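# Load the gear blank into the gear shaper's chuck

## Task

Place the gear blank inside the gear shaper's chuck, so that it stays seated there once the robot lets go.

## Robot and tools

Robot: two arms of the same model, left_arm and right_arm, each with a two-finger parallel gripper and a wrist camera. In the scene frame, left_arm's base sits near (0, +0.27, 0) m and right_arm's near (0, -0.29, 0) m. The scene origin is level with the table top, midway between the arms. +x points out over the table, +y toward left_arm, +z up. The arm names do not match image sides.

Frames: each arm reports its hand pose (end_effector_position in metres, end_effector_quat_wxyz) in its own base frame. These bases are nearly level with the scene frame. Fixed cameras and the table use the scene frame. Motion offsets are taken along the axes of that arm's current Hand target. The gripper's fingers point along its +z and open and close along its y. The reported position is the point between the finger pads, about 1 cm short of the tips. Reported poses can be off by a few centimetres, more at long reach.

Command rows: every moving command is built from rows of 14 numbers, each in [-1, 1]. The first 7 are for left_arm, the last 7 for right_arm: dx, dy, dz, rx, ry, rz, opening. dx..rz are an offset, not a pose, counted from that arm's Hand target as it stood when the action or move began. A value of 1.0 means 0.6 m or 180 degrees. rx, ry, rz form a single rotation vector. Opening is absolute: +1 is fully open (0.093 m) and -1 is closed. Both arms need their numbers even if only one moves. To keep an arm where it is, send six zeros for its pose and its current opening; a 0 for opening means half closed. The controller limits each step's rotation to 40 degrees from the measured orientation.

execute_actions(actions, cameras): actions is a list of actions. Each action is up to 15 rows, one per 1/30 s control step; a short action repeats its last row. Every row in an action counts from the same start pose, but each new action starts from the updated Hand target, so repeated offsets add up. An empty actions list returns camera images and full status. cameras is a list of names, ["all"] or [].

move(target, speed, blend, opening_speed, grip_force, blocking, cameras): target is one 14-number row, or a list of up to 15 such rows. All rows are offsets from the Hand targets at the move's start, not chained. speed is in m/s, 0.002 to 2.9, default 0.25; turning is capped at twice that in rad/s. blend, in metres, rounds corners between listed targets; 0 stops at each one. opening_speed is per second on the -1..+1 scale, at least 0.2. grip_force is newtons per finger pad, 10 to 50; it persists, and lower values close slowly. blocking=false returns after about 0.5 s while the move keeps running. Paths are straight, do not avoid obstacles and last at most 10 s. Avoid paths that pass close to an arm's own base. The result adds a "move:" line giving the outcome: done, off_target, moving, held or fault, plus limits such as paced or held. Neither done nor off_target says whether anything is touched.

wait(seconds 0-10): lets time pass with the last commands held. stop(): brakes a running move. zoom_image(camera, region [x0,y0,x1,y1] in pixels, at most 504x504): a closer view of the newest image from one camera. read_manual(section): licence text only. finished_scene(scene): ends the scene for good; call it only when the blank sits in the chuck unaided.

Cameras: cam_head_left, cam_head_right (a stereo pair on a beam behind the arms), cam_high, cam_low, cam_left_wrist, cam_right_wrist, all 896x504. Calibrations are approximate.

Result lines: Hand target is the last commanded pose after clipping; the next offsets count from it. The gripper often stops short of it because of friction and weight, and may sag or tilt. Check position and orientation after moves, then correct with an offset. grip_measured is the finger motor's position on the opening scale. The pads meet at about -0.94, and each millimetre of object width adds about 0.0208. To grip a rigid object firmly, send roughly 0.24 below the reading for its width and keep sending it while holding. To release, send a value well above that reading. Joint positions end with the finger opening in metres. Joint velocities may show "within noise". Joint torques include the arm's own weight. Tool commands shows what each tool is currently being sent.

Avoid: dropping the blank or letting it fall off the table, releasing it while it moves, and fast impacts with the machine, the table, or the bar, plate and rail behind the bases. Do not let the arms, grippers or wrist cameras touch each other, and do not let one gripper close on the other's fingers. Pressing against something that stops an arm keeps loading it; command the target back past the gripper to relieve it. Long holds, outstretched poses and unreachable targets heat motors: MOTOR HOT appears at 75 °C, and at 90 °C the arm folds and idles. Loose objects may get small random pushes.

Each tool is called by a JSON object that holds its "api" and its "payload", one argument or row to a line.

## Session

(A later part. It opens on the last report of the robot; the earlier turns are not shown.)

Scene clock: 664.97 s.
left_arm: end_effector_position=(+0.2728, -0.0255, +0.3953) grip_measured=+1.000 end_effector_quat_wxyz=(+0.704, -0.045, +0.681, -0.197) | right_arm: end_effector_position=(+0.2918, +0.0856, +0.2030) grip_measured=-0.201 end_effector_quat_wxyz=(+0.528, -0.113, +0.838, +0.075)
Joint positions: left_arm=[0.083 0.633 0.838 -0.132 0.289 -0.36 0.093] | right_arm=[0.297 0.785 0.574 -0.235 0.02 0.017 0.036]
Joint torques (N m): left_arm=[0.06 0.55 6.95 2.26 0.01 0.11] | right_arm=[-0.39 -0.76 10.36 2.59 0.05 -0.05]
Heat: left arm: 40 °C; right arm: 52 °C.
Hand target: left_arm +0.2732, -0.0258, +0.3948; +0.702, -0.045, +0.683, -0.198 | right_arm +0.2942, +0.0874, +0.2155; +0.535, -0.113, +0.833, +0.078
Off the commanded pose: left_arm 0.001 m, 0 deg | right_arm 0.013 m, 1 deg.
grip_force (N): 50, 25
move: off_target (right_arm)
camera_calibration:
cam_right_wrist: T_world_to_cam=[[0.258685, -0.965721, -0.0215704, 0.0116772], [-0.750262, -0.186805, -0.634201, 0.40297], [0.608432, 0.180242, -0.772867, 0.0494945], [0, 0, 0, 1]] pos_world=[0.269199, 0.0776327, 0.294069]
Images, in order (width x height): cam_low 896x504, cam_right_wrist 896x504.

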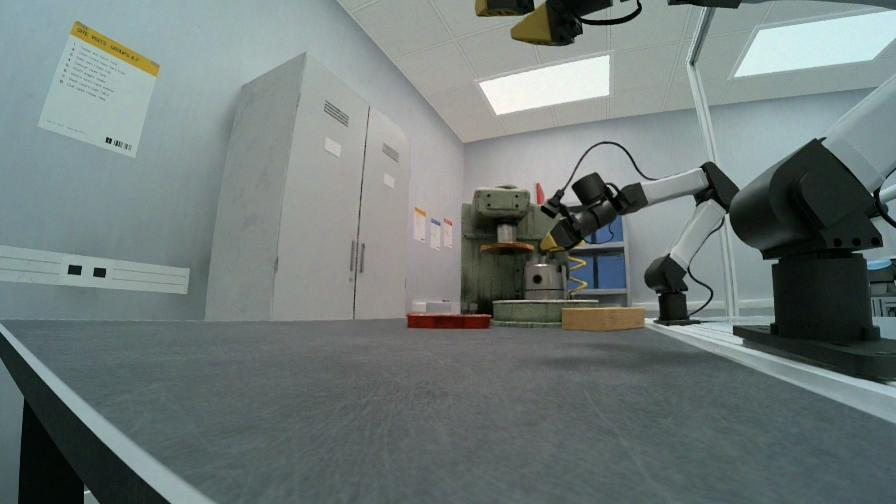

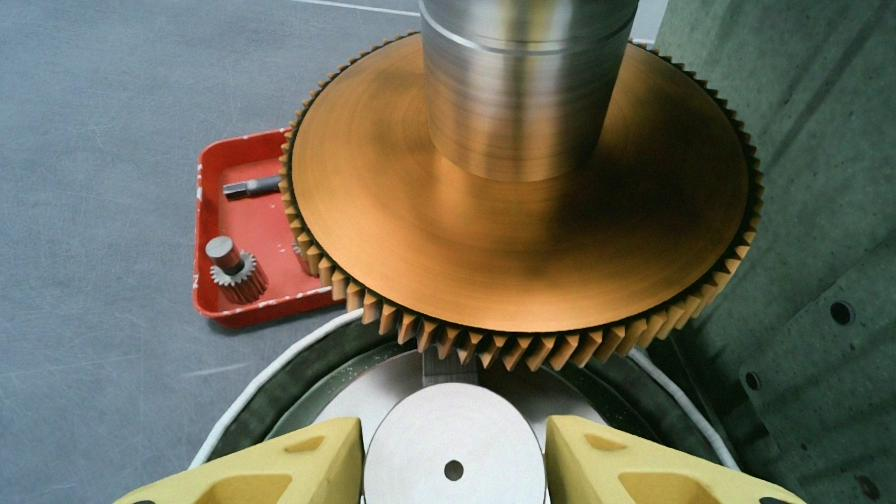

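{"api": "move", "payload": {
  "target": [
    [0,0,0,0,0,0,1,0,0,0,0,0,0,-0.65]
  ],
  "speed": 0.05,
  "grip_force": [50,40],
  "opening_speed": 0.4,
  "cameras": ["cam_right_wrist","cam_low"]
}}

{"api": "zoom_image", "payload": {
  "camera": "cam_low",
  "region": [520, 225, 570, 275]
}}

Scene clock: 668.73 s.
left_arm: end_effector_position=(+0.2728, -0.0255, +0.3953) grip_measured=+1.000 end_effector_quat_wxyz=(+0.704, -0.045, +0.681, -0.197) | right_arm: end_effector_position=(+0.2919, +0.0854, +0.2030) grip_measured=-0.456 end_effector_quat_wxyz=(+0.528, -0.112, +0.838, +0.074)
Joint positions: left_arm=[0.083 0.633 0.838 -0.132 0.289 -0.36 0.093] | right_arm=[0.297 0.785 0.574 -0.235 0.022 0.017 0.023]
Joint torques (N m): left_arm=[0.12 0.57 6.94 2.26 0.01 0.11] | right_arm=[-0.29 -0.81 10.24 2.6 0.02 -0.04]
Heat: left arm: 40 °C; right arm: 52 °C.
Hand target: left_arm +0.2732, -0.0258, +0.3948; +0.702, -0.045, +0.683, -0.198 | right_arm +0.2942, +0.0874, +0.2156; +0.536, -0.113, +0.833, +0.078
Off the commanded pose: left_arm 0.001 m, 0 deg | right_arm 0.013 m, 1 deg.
grip_force (N): 50, 40
move: off_target (right_arm)
camera_calibration:
cam_right_wrist: T_world_to_cam=[[0.257685, -0.966, -0.0210366, 0.011715], [-0.750624, -0.186428, -0.633884, 0.402926], [0.60841, 0.179133, -0.773142, 0.0496864], [0, 0, 0, 1]] pos_world=[0.269198, 0.0775331, 0.29407]
Images, in order (width x height): cam_low 896x504, cam_right_wrist 896x504.

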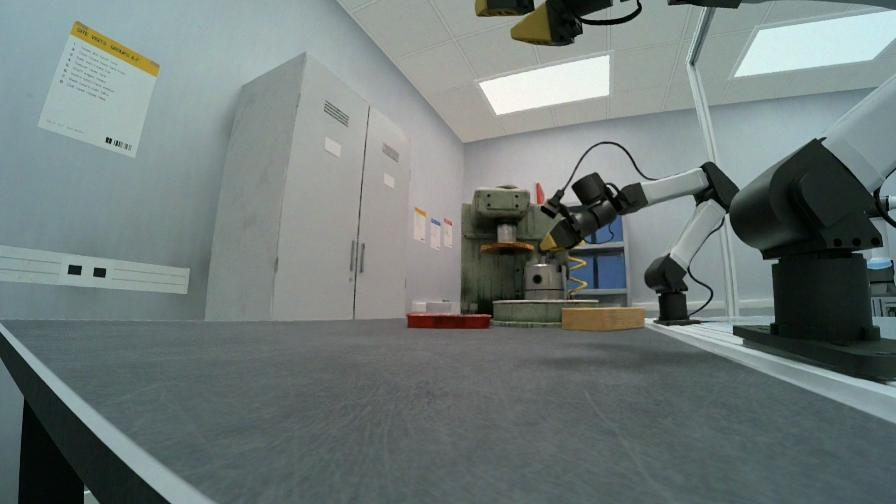

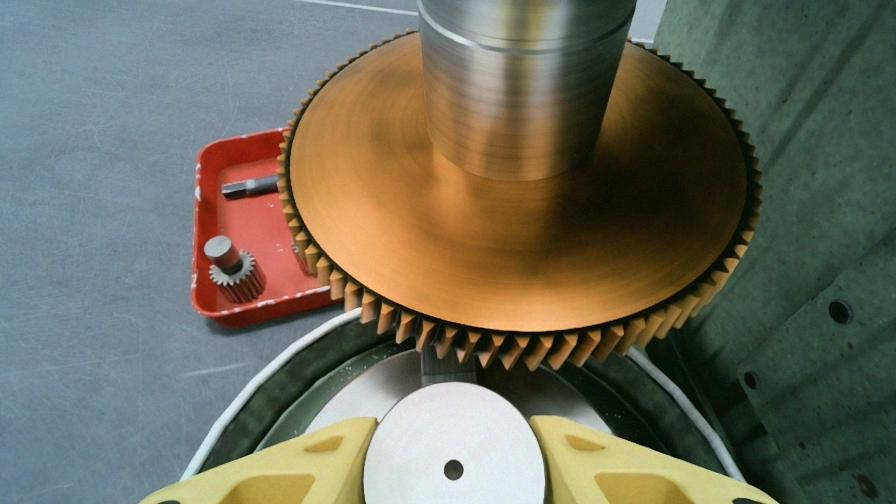

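Scaled by 10.080 from the camera's 896x504 image, which has a finer 1280x720 frame.

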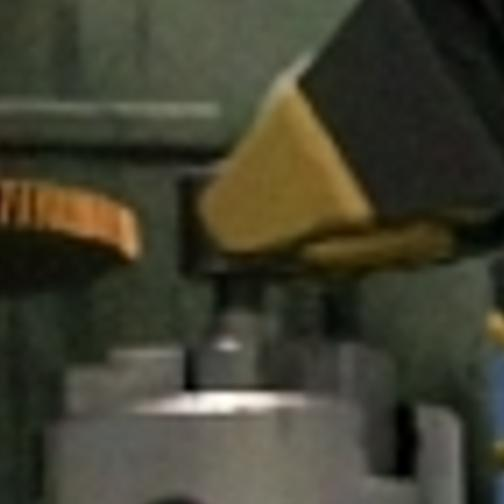

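{"api": "move", "payload": {
  "target": [
    [0,0,0,0,0,0,1,0.0502,0.0027,0.0103,0,0.022,0,-0.65],
    [0,0,0,0,0,0,1,0.0502,0.0027,0.0103,-0.025,0.0222,-0.0114,-0.65],
    [0,0,0,0,0,0,1,0.0502,0.0027,0.0103,0.025,0.0222,0.0114,-0.65],
    [0,0,0,0,0,0,1,0.0502,0.0027,0.0103,-0.025,0.0222,-0.0114,-0.65],
    [0,0,0,0,0,0,1,0.0502,0.0027,0.0103,0.025,0.0222,0.0114,-0.65],
    [0,0,0,0,0,0,1,0.0502,0.0027,0.0103,0,0.0222,0,-0.65]
  ],
  "speed": 0.09,
  "blend": 0.02,
  "cameras": ["cam_right_wrist","cam_low"]
}}

{"api": "zoom_image", "payload": {
  "camera": "cam_low",
  "region": [520, 225, 570, 275]
}}

Scene clock: 686.77 s.
left_arm: end_effector_position=(+0.2728, -0.0255, +0.3953) grip_measured=+1.000 end_effector_quat_wxyz=(+0.704, -0.045, +0.681, -0.197) | right_arm: end_effector_position=(+0.2920, +0.0855, +0.2002) grip_measured=-0.460 end_effector_quat_wxyz=(+0.526, -0.106, +0.841, +0.068)
Joint positions: left_arm=[0.083 0.633 0.838 -0.132 0.289 -0.36 0.093] | right_arm=[0.315 0.791 0.571 -0.235 0.054 0.031 0.023]
Joint torques (N m): left_arm=[0.08 0.55 6.91 2.24 0.02 0.11] | right_arm=[-0.81 -1.11 5.78 2.46 -0.2 -0.08]
Heat: left arm: 40 °C; right arm: 53 °C.
Hand target: left_arm +0.2732, -0.0258, +0.3948; +0.702, -0.045, +0.683, -0.198 | right_arm +0.2871, +0.0873, +0.1855; +0.506, -0.116, +0.852, +0.074
Off the commanded pose: left_arm 0.001 m, 0 deg | right_arm 0.015 m, 3 deg.
grip_force (N): 50, 40
move: off_target (right_arm); blend cut to 0.0174 m at target 1
camera_calibration:
cam_right_wrist: T_world_to_cam=[[0.240702, -0.970412, -0.0190451, 0.0166108], [-0.758202, -0.175742, -0.627889, 0.401344], [0.605964, 0.165574, -0.77807, 0.0502019], [0, 0, 0, 1]] pos_world=[0.269881, 0.0783402, 0.291376]
Images, in order (width x height): cam_low 896x504, cam_right_wrist 896x504.

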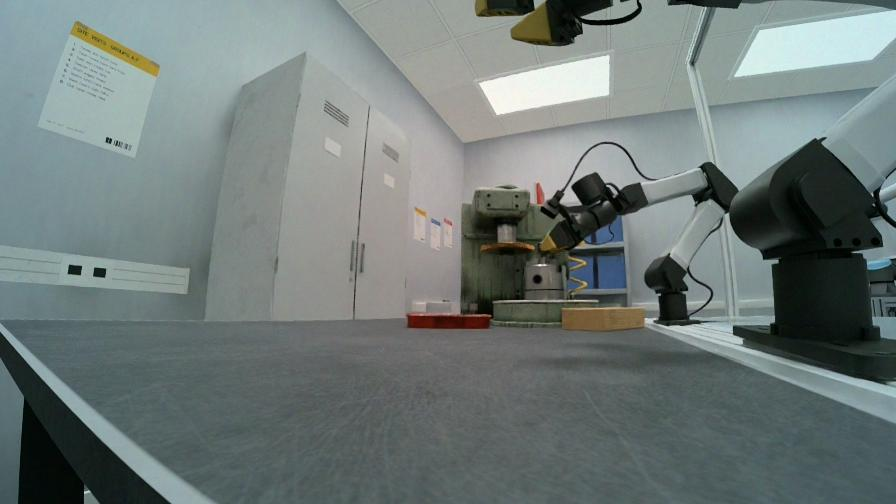

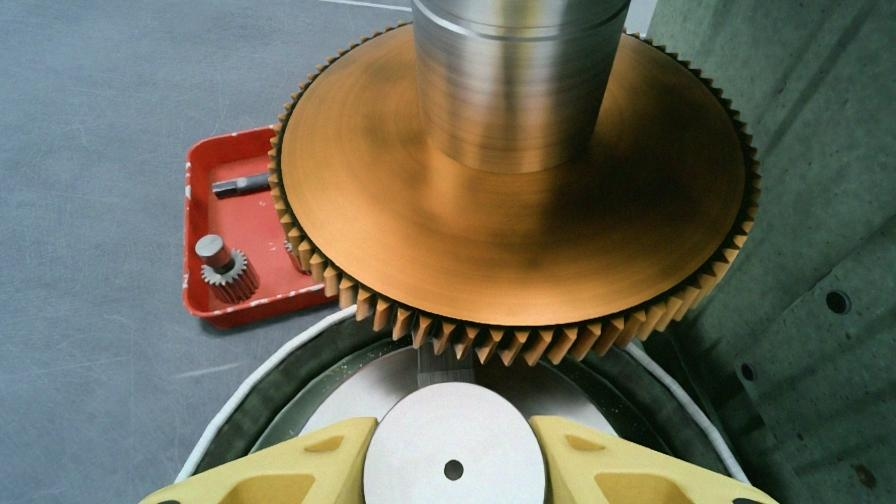

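Scaled by 10.080 from the camera's 896x504 image, which has a finer 1280x720 frame.

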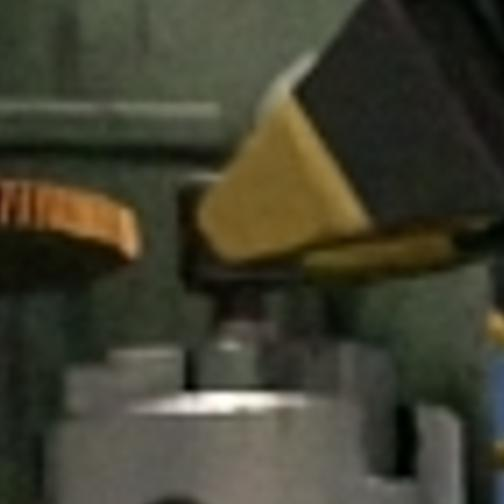

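{"api": "move", "payload": {
  "target": [
    [0,0,0,0,0,0,1,0.0205,0,0.0112,-0.0293,0.006,-0.016,-0.65],
    [0,0,0,0,0,0,1,0.0205,0,0.0112,0.0293,0.006,0.016,-0.65],
    [0,0,0,0,0,0,1,0.0205,0,0.0112,-0.0293,0.006,-0.016,-0.65],
    [0,0,0,0,0,0,1,0.0205,0,0.0112,0.0293,0.006,0.016,-0.65],
    [0,0,0,0,0,0,1,0.0205,0,0.0112,-0.0293,0.006,-0.016,-0.65],
    [0,0,0,0,0,0,1,0.0205,0,0.0112,0,0.006,0,-0.65]
  ],
  "speed": 0.12,
  "blend": 0.02,
  "cameras": ["cam_right_wrist","cam_low"]
}}

{"api": "zoom_image", "payload": {
  "camera": "cam_low",
  "region": [520, 225, 570, 275]
}}

Scene clock: 698.43 s.
left_arm: end_effector_position=(+0.2728, -0.0255, +0.3953) grip_measured=+1.000 end_effector_quat_wxyz=(+0.704, -0.045, +0.681, -0.197) | right_arm: end_effector_position=(+0.2928, +0.0856, +0.1887) grip_measured=-0.460 end_effector_quat_wxyz=(+0.521, -0.116, +0.843, +0.070)
Joint positions: left_arm=[0.083 0.633 0.838 -0.132 0.289 -0.36 0.093] | right_arm=[0.297 0.801 0.538 -0.202 0.022 0.009 0.023]
Joint torques (N m): left_arm=[0.1 0.55 6.97 2.25 0.02 0.1] | right_arm=[0.88 -0.91 5.49 2.41 0.08 0.18]
Heat: left arm: 40 °C; right arm: 52 °C.
Hand target: left_arm +0.2732, -0.0258, +0.3948; +0.702, -0.045, +0.683, -0.198 | right_arm +0.2871, +0.0875, +0.1714; +0.498, -0.116, +0.856, +0.073
Off the commanded pose: left_arm 0.001 m, 0 deg | right_arm 0.018 m, 3 deg.
grip_force (N): 50, 40
move: off_target (right_arm)
camera_calibration:
cam_right_wrist: T_world_to_cam=[[0.260202, -0.965468, -0.0128748, 0.00902012], [-0.759985, -0.196561, -0.619505, 0.395561], [0.595582, 0.170981, -0.784887, 0.0446179], [0, 0, 0, 1]] pos_world=[0.2717, 0.0788317, 0.280188]
Images, in order (width x height): cam_low 896x504, cam_right_wrist 896x504.

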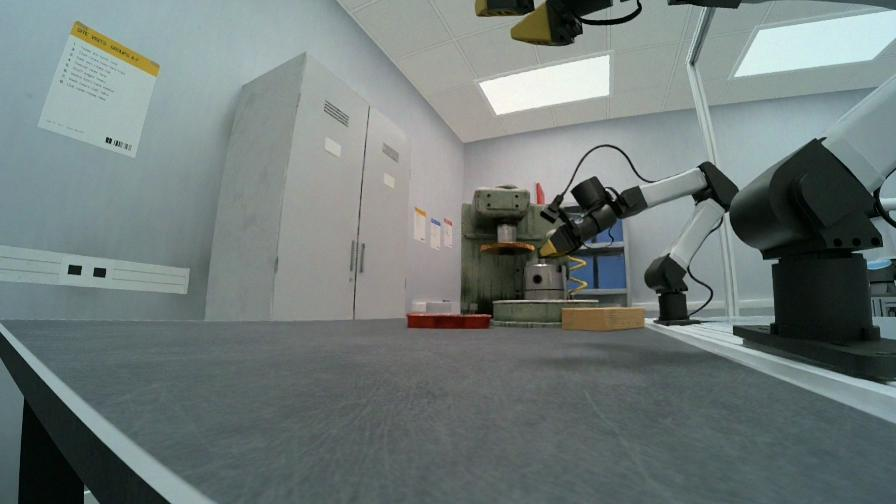

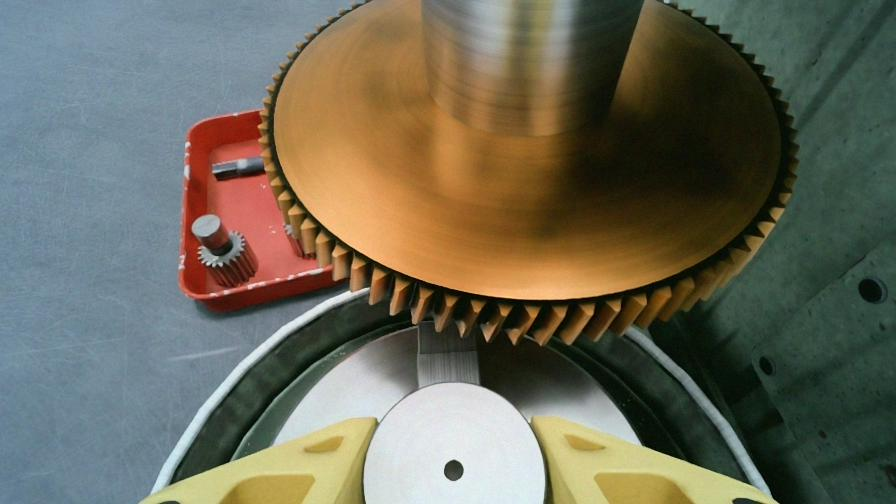

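Scaled by 10.080 from the camera's 896x504 image, which has a finer 1280x720 frame.

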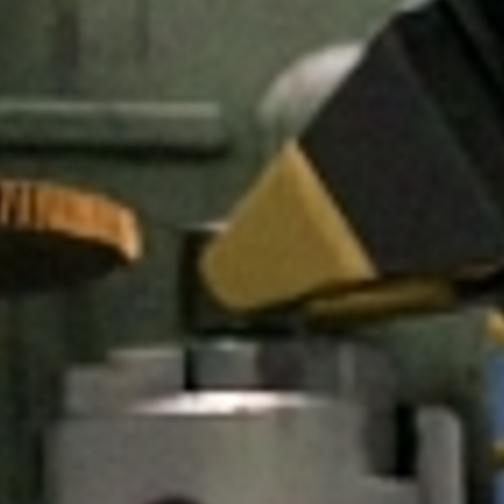

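{"api": "move", "payload": {
  "target": [
    [0,0,0,0,0,0,1,-0.0174,0,-0.0098,0,0,0,-0.65],
    [0,0,0,0,0,0,1,-0.0174,0,-0.0098,0,0,0,-0.25]
  ],
  "speed": 0.06,
  "opening_speed": 0.5,
  "cameras": ["cam_right_wrist","cam_low"]
}}

{"api": "zoom_image", "payload": {
  "camera": "cam_low",
  "region": [520, 225, 570, 275]
}}

Scene clock: 705.50 s.
left_arm: end_effector_position=(+0.2728, -0.0255, +0.3953) grip_measured=+1.000 end_effector_quat_wxyz=(+0.704, -0.045, +0.681, -0.197) | right_arm: end_effector_position=(+0.2896, +0.0857, +0.1827) grip_measured=-0.251 end_effector_quat_wxyz=(+0.509, -0.118, +0.850, +0.070)
Joint positions: left_arm=[0.083 0.633 0.838 -0.132 0.289 -0.36 0.093] | right_arm=[0.302 0.801 0.538 -0.23 0.025 0.012 0.033]
Joint torques (N m): left_arm=[0.06 0.53 6.95 2.25 0.02 0.1] | right_arm=[0.46 -0.87 9.29 2.17 0.07 0.11]
Heat: left arm: 40 °C; right arm: 51 °C.
Hand target: left_arm +0.2732, -0.0258, +0.3948; +0.702, -0.045, +0.683, -0.198 | right_arm +0.2872, +0.0875, +0.1834; +0.498, -0.116, +0.856, +0.073
Off the commanded pose: left_arm 0.001 m, 0 deg | right_arm 0.003 m, 2 deg.
grip_force (N): 50, 40
move: done; target 2's new opening was sent with right_arm's hand 0.008 m and 3 deg from that target
camera_calibration:
cam_right_wrist: T_world_to_cam=[[0.261301, -0.965163, -0.0135015, 0.00968404], [-0.776087, -0.201754, -0.597482, 0.39048], [0.573943, 0.166601, -0.801769, 0.0515985], [0, 0, 0, 1]] pos_world=[0.270901, 0.0795311, 0.274805]
Images, in order (width x height): cam_low 896x504, cam_right_wrist 896x504.

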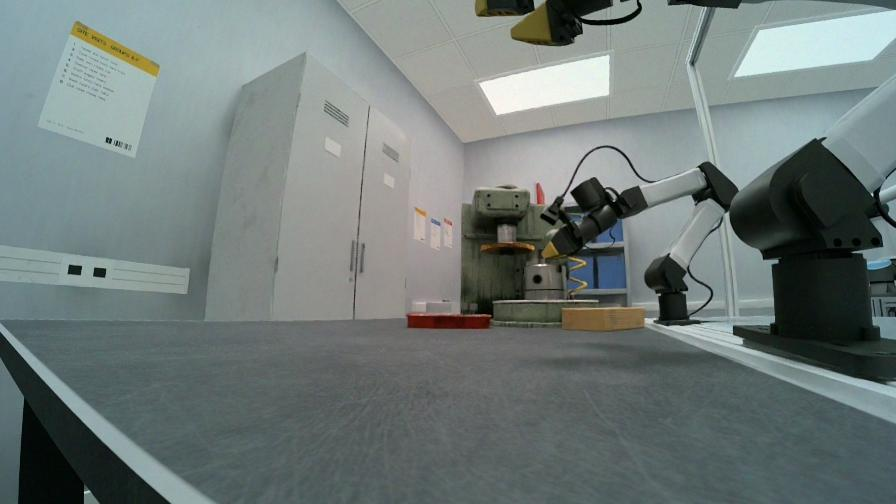

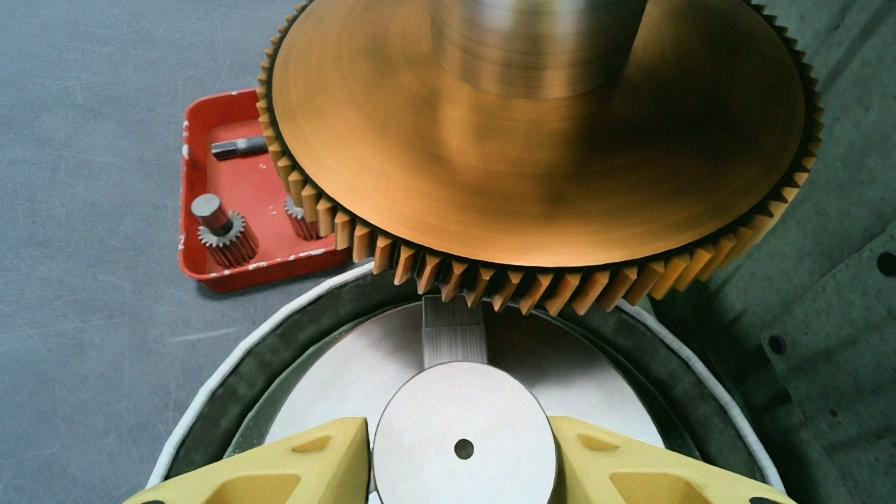

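Scaled by 10.080 from the camera's 896x504 image, which has a finer 1280x720 frame.

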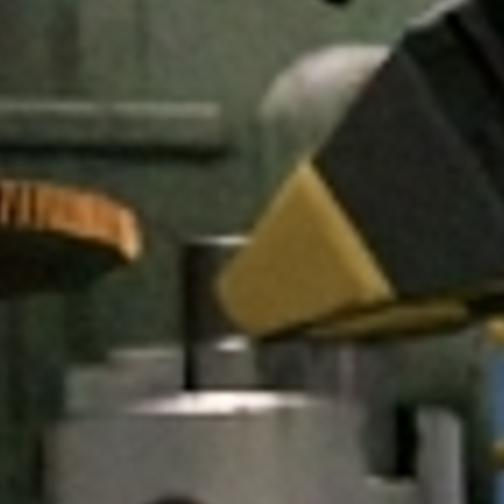

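{"api": "move", "payload": {
  "target": [
    [0,0,0,0,0,0,1,-0.02,0,-0.011,0,0,0,0.1],
    [0,0,0,0,0,0,1,-0.03,0,-0.2,0,0,0,0.1]
  ],
  "speed": 0.1,
  "cameras": ["cam_right_wrist","cam_low"]
}}

{"api": "zoom_image", "payload": {
  "camera": "cam_low",
  "region": [520, 225, 570, 275]
}}

Scene clock: 716.63 s.
left_arm: end_effector_position=(+0.2728, -0.0255, +0.3953) grip_measured=+1.000 end_effector_quat_wxyz=(+0.704, -0.045, +0.681, -0.197) | right_arm: end_effector_position=(+0.1991, +0.0612, +0.2496) grip_measured=+0.099 end_effector_quat_wxyz=(+0.493, -0.120, +0.859, +0.070)
Joint positions: left_arm=[0.083 0.633 0.838 -0.132 0.289 -0.36 0.093] | right_arm=[0.343 0.484 0.811 -0.856 0.055 0.034 0.05]
Joint torques (N m): left_arm=[0.08 0.58 6.95 2.26 0.03 0.1] | right_arm=[0.5 0.92 8.76 2.42 0.12 0.05]
Motor temperatures (°C): left_arm=[25 24 40 38 22 25 22] | right_arm=[23 25 46 50 24 24 26]
Heat: left arm: 40 °C; right arm: 50 °C.
Hand target: left_arm +0.2732, -0.0258, +0.3948; +0.702, -0.045, +0.683, -0.198 | right_arm +0.1955, +0.0608, +0.2583; +0.498, -0.116, +0.856, +0.073
Off the commanded pose: left_arm 0.001 m, 0 deg | right_arm 0.009 m, 1 deg.
grip_force (N): 50, 40
move: done
camera_calibration:
cam_right_wrist: T_world_to_cam=[[0.264035, -0.964371, -0.0165767, 0.0107213], [-0.796095, -0.208196, -0.568232, 0.352328], [0.544535, 0.16323, -0.822702, 0.172534], [0, 0, 0, 1]] pos_world=[0.183705, 0.0555298, 0.342326]
Images, in order (width x height): cam_low 896x504, cam_right_wrist 896x504.

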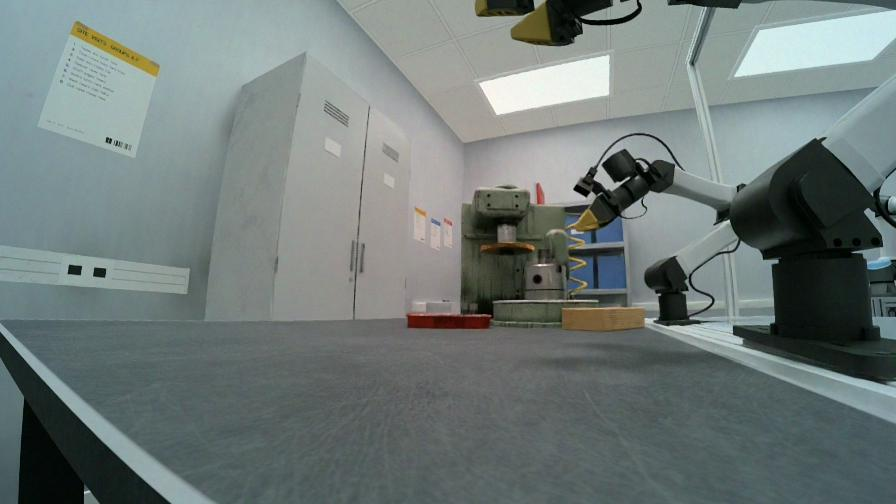

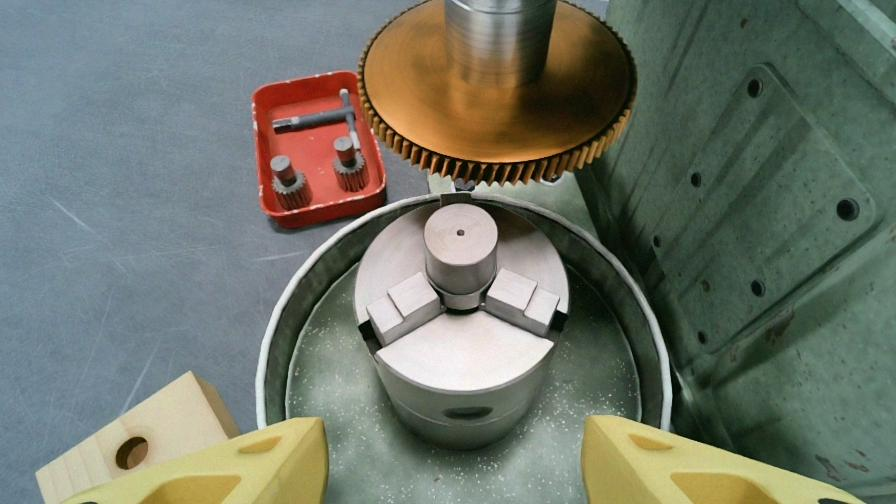

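Scaled by 10.080 from the camera's 896x504 image, which has a finer 1280x720 frame.

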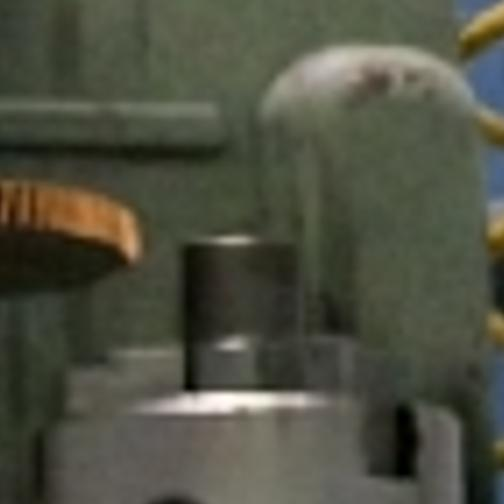

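Seated flush.

{"api": "finished_scene", "payload": {
  "scene": 2
}}

The scene is finished: the task was done.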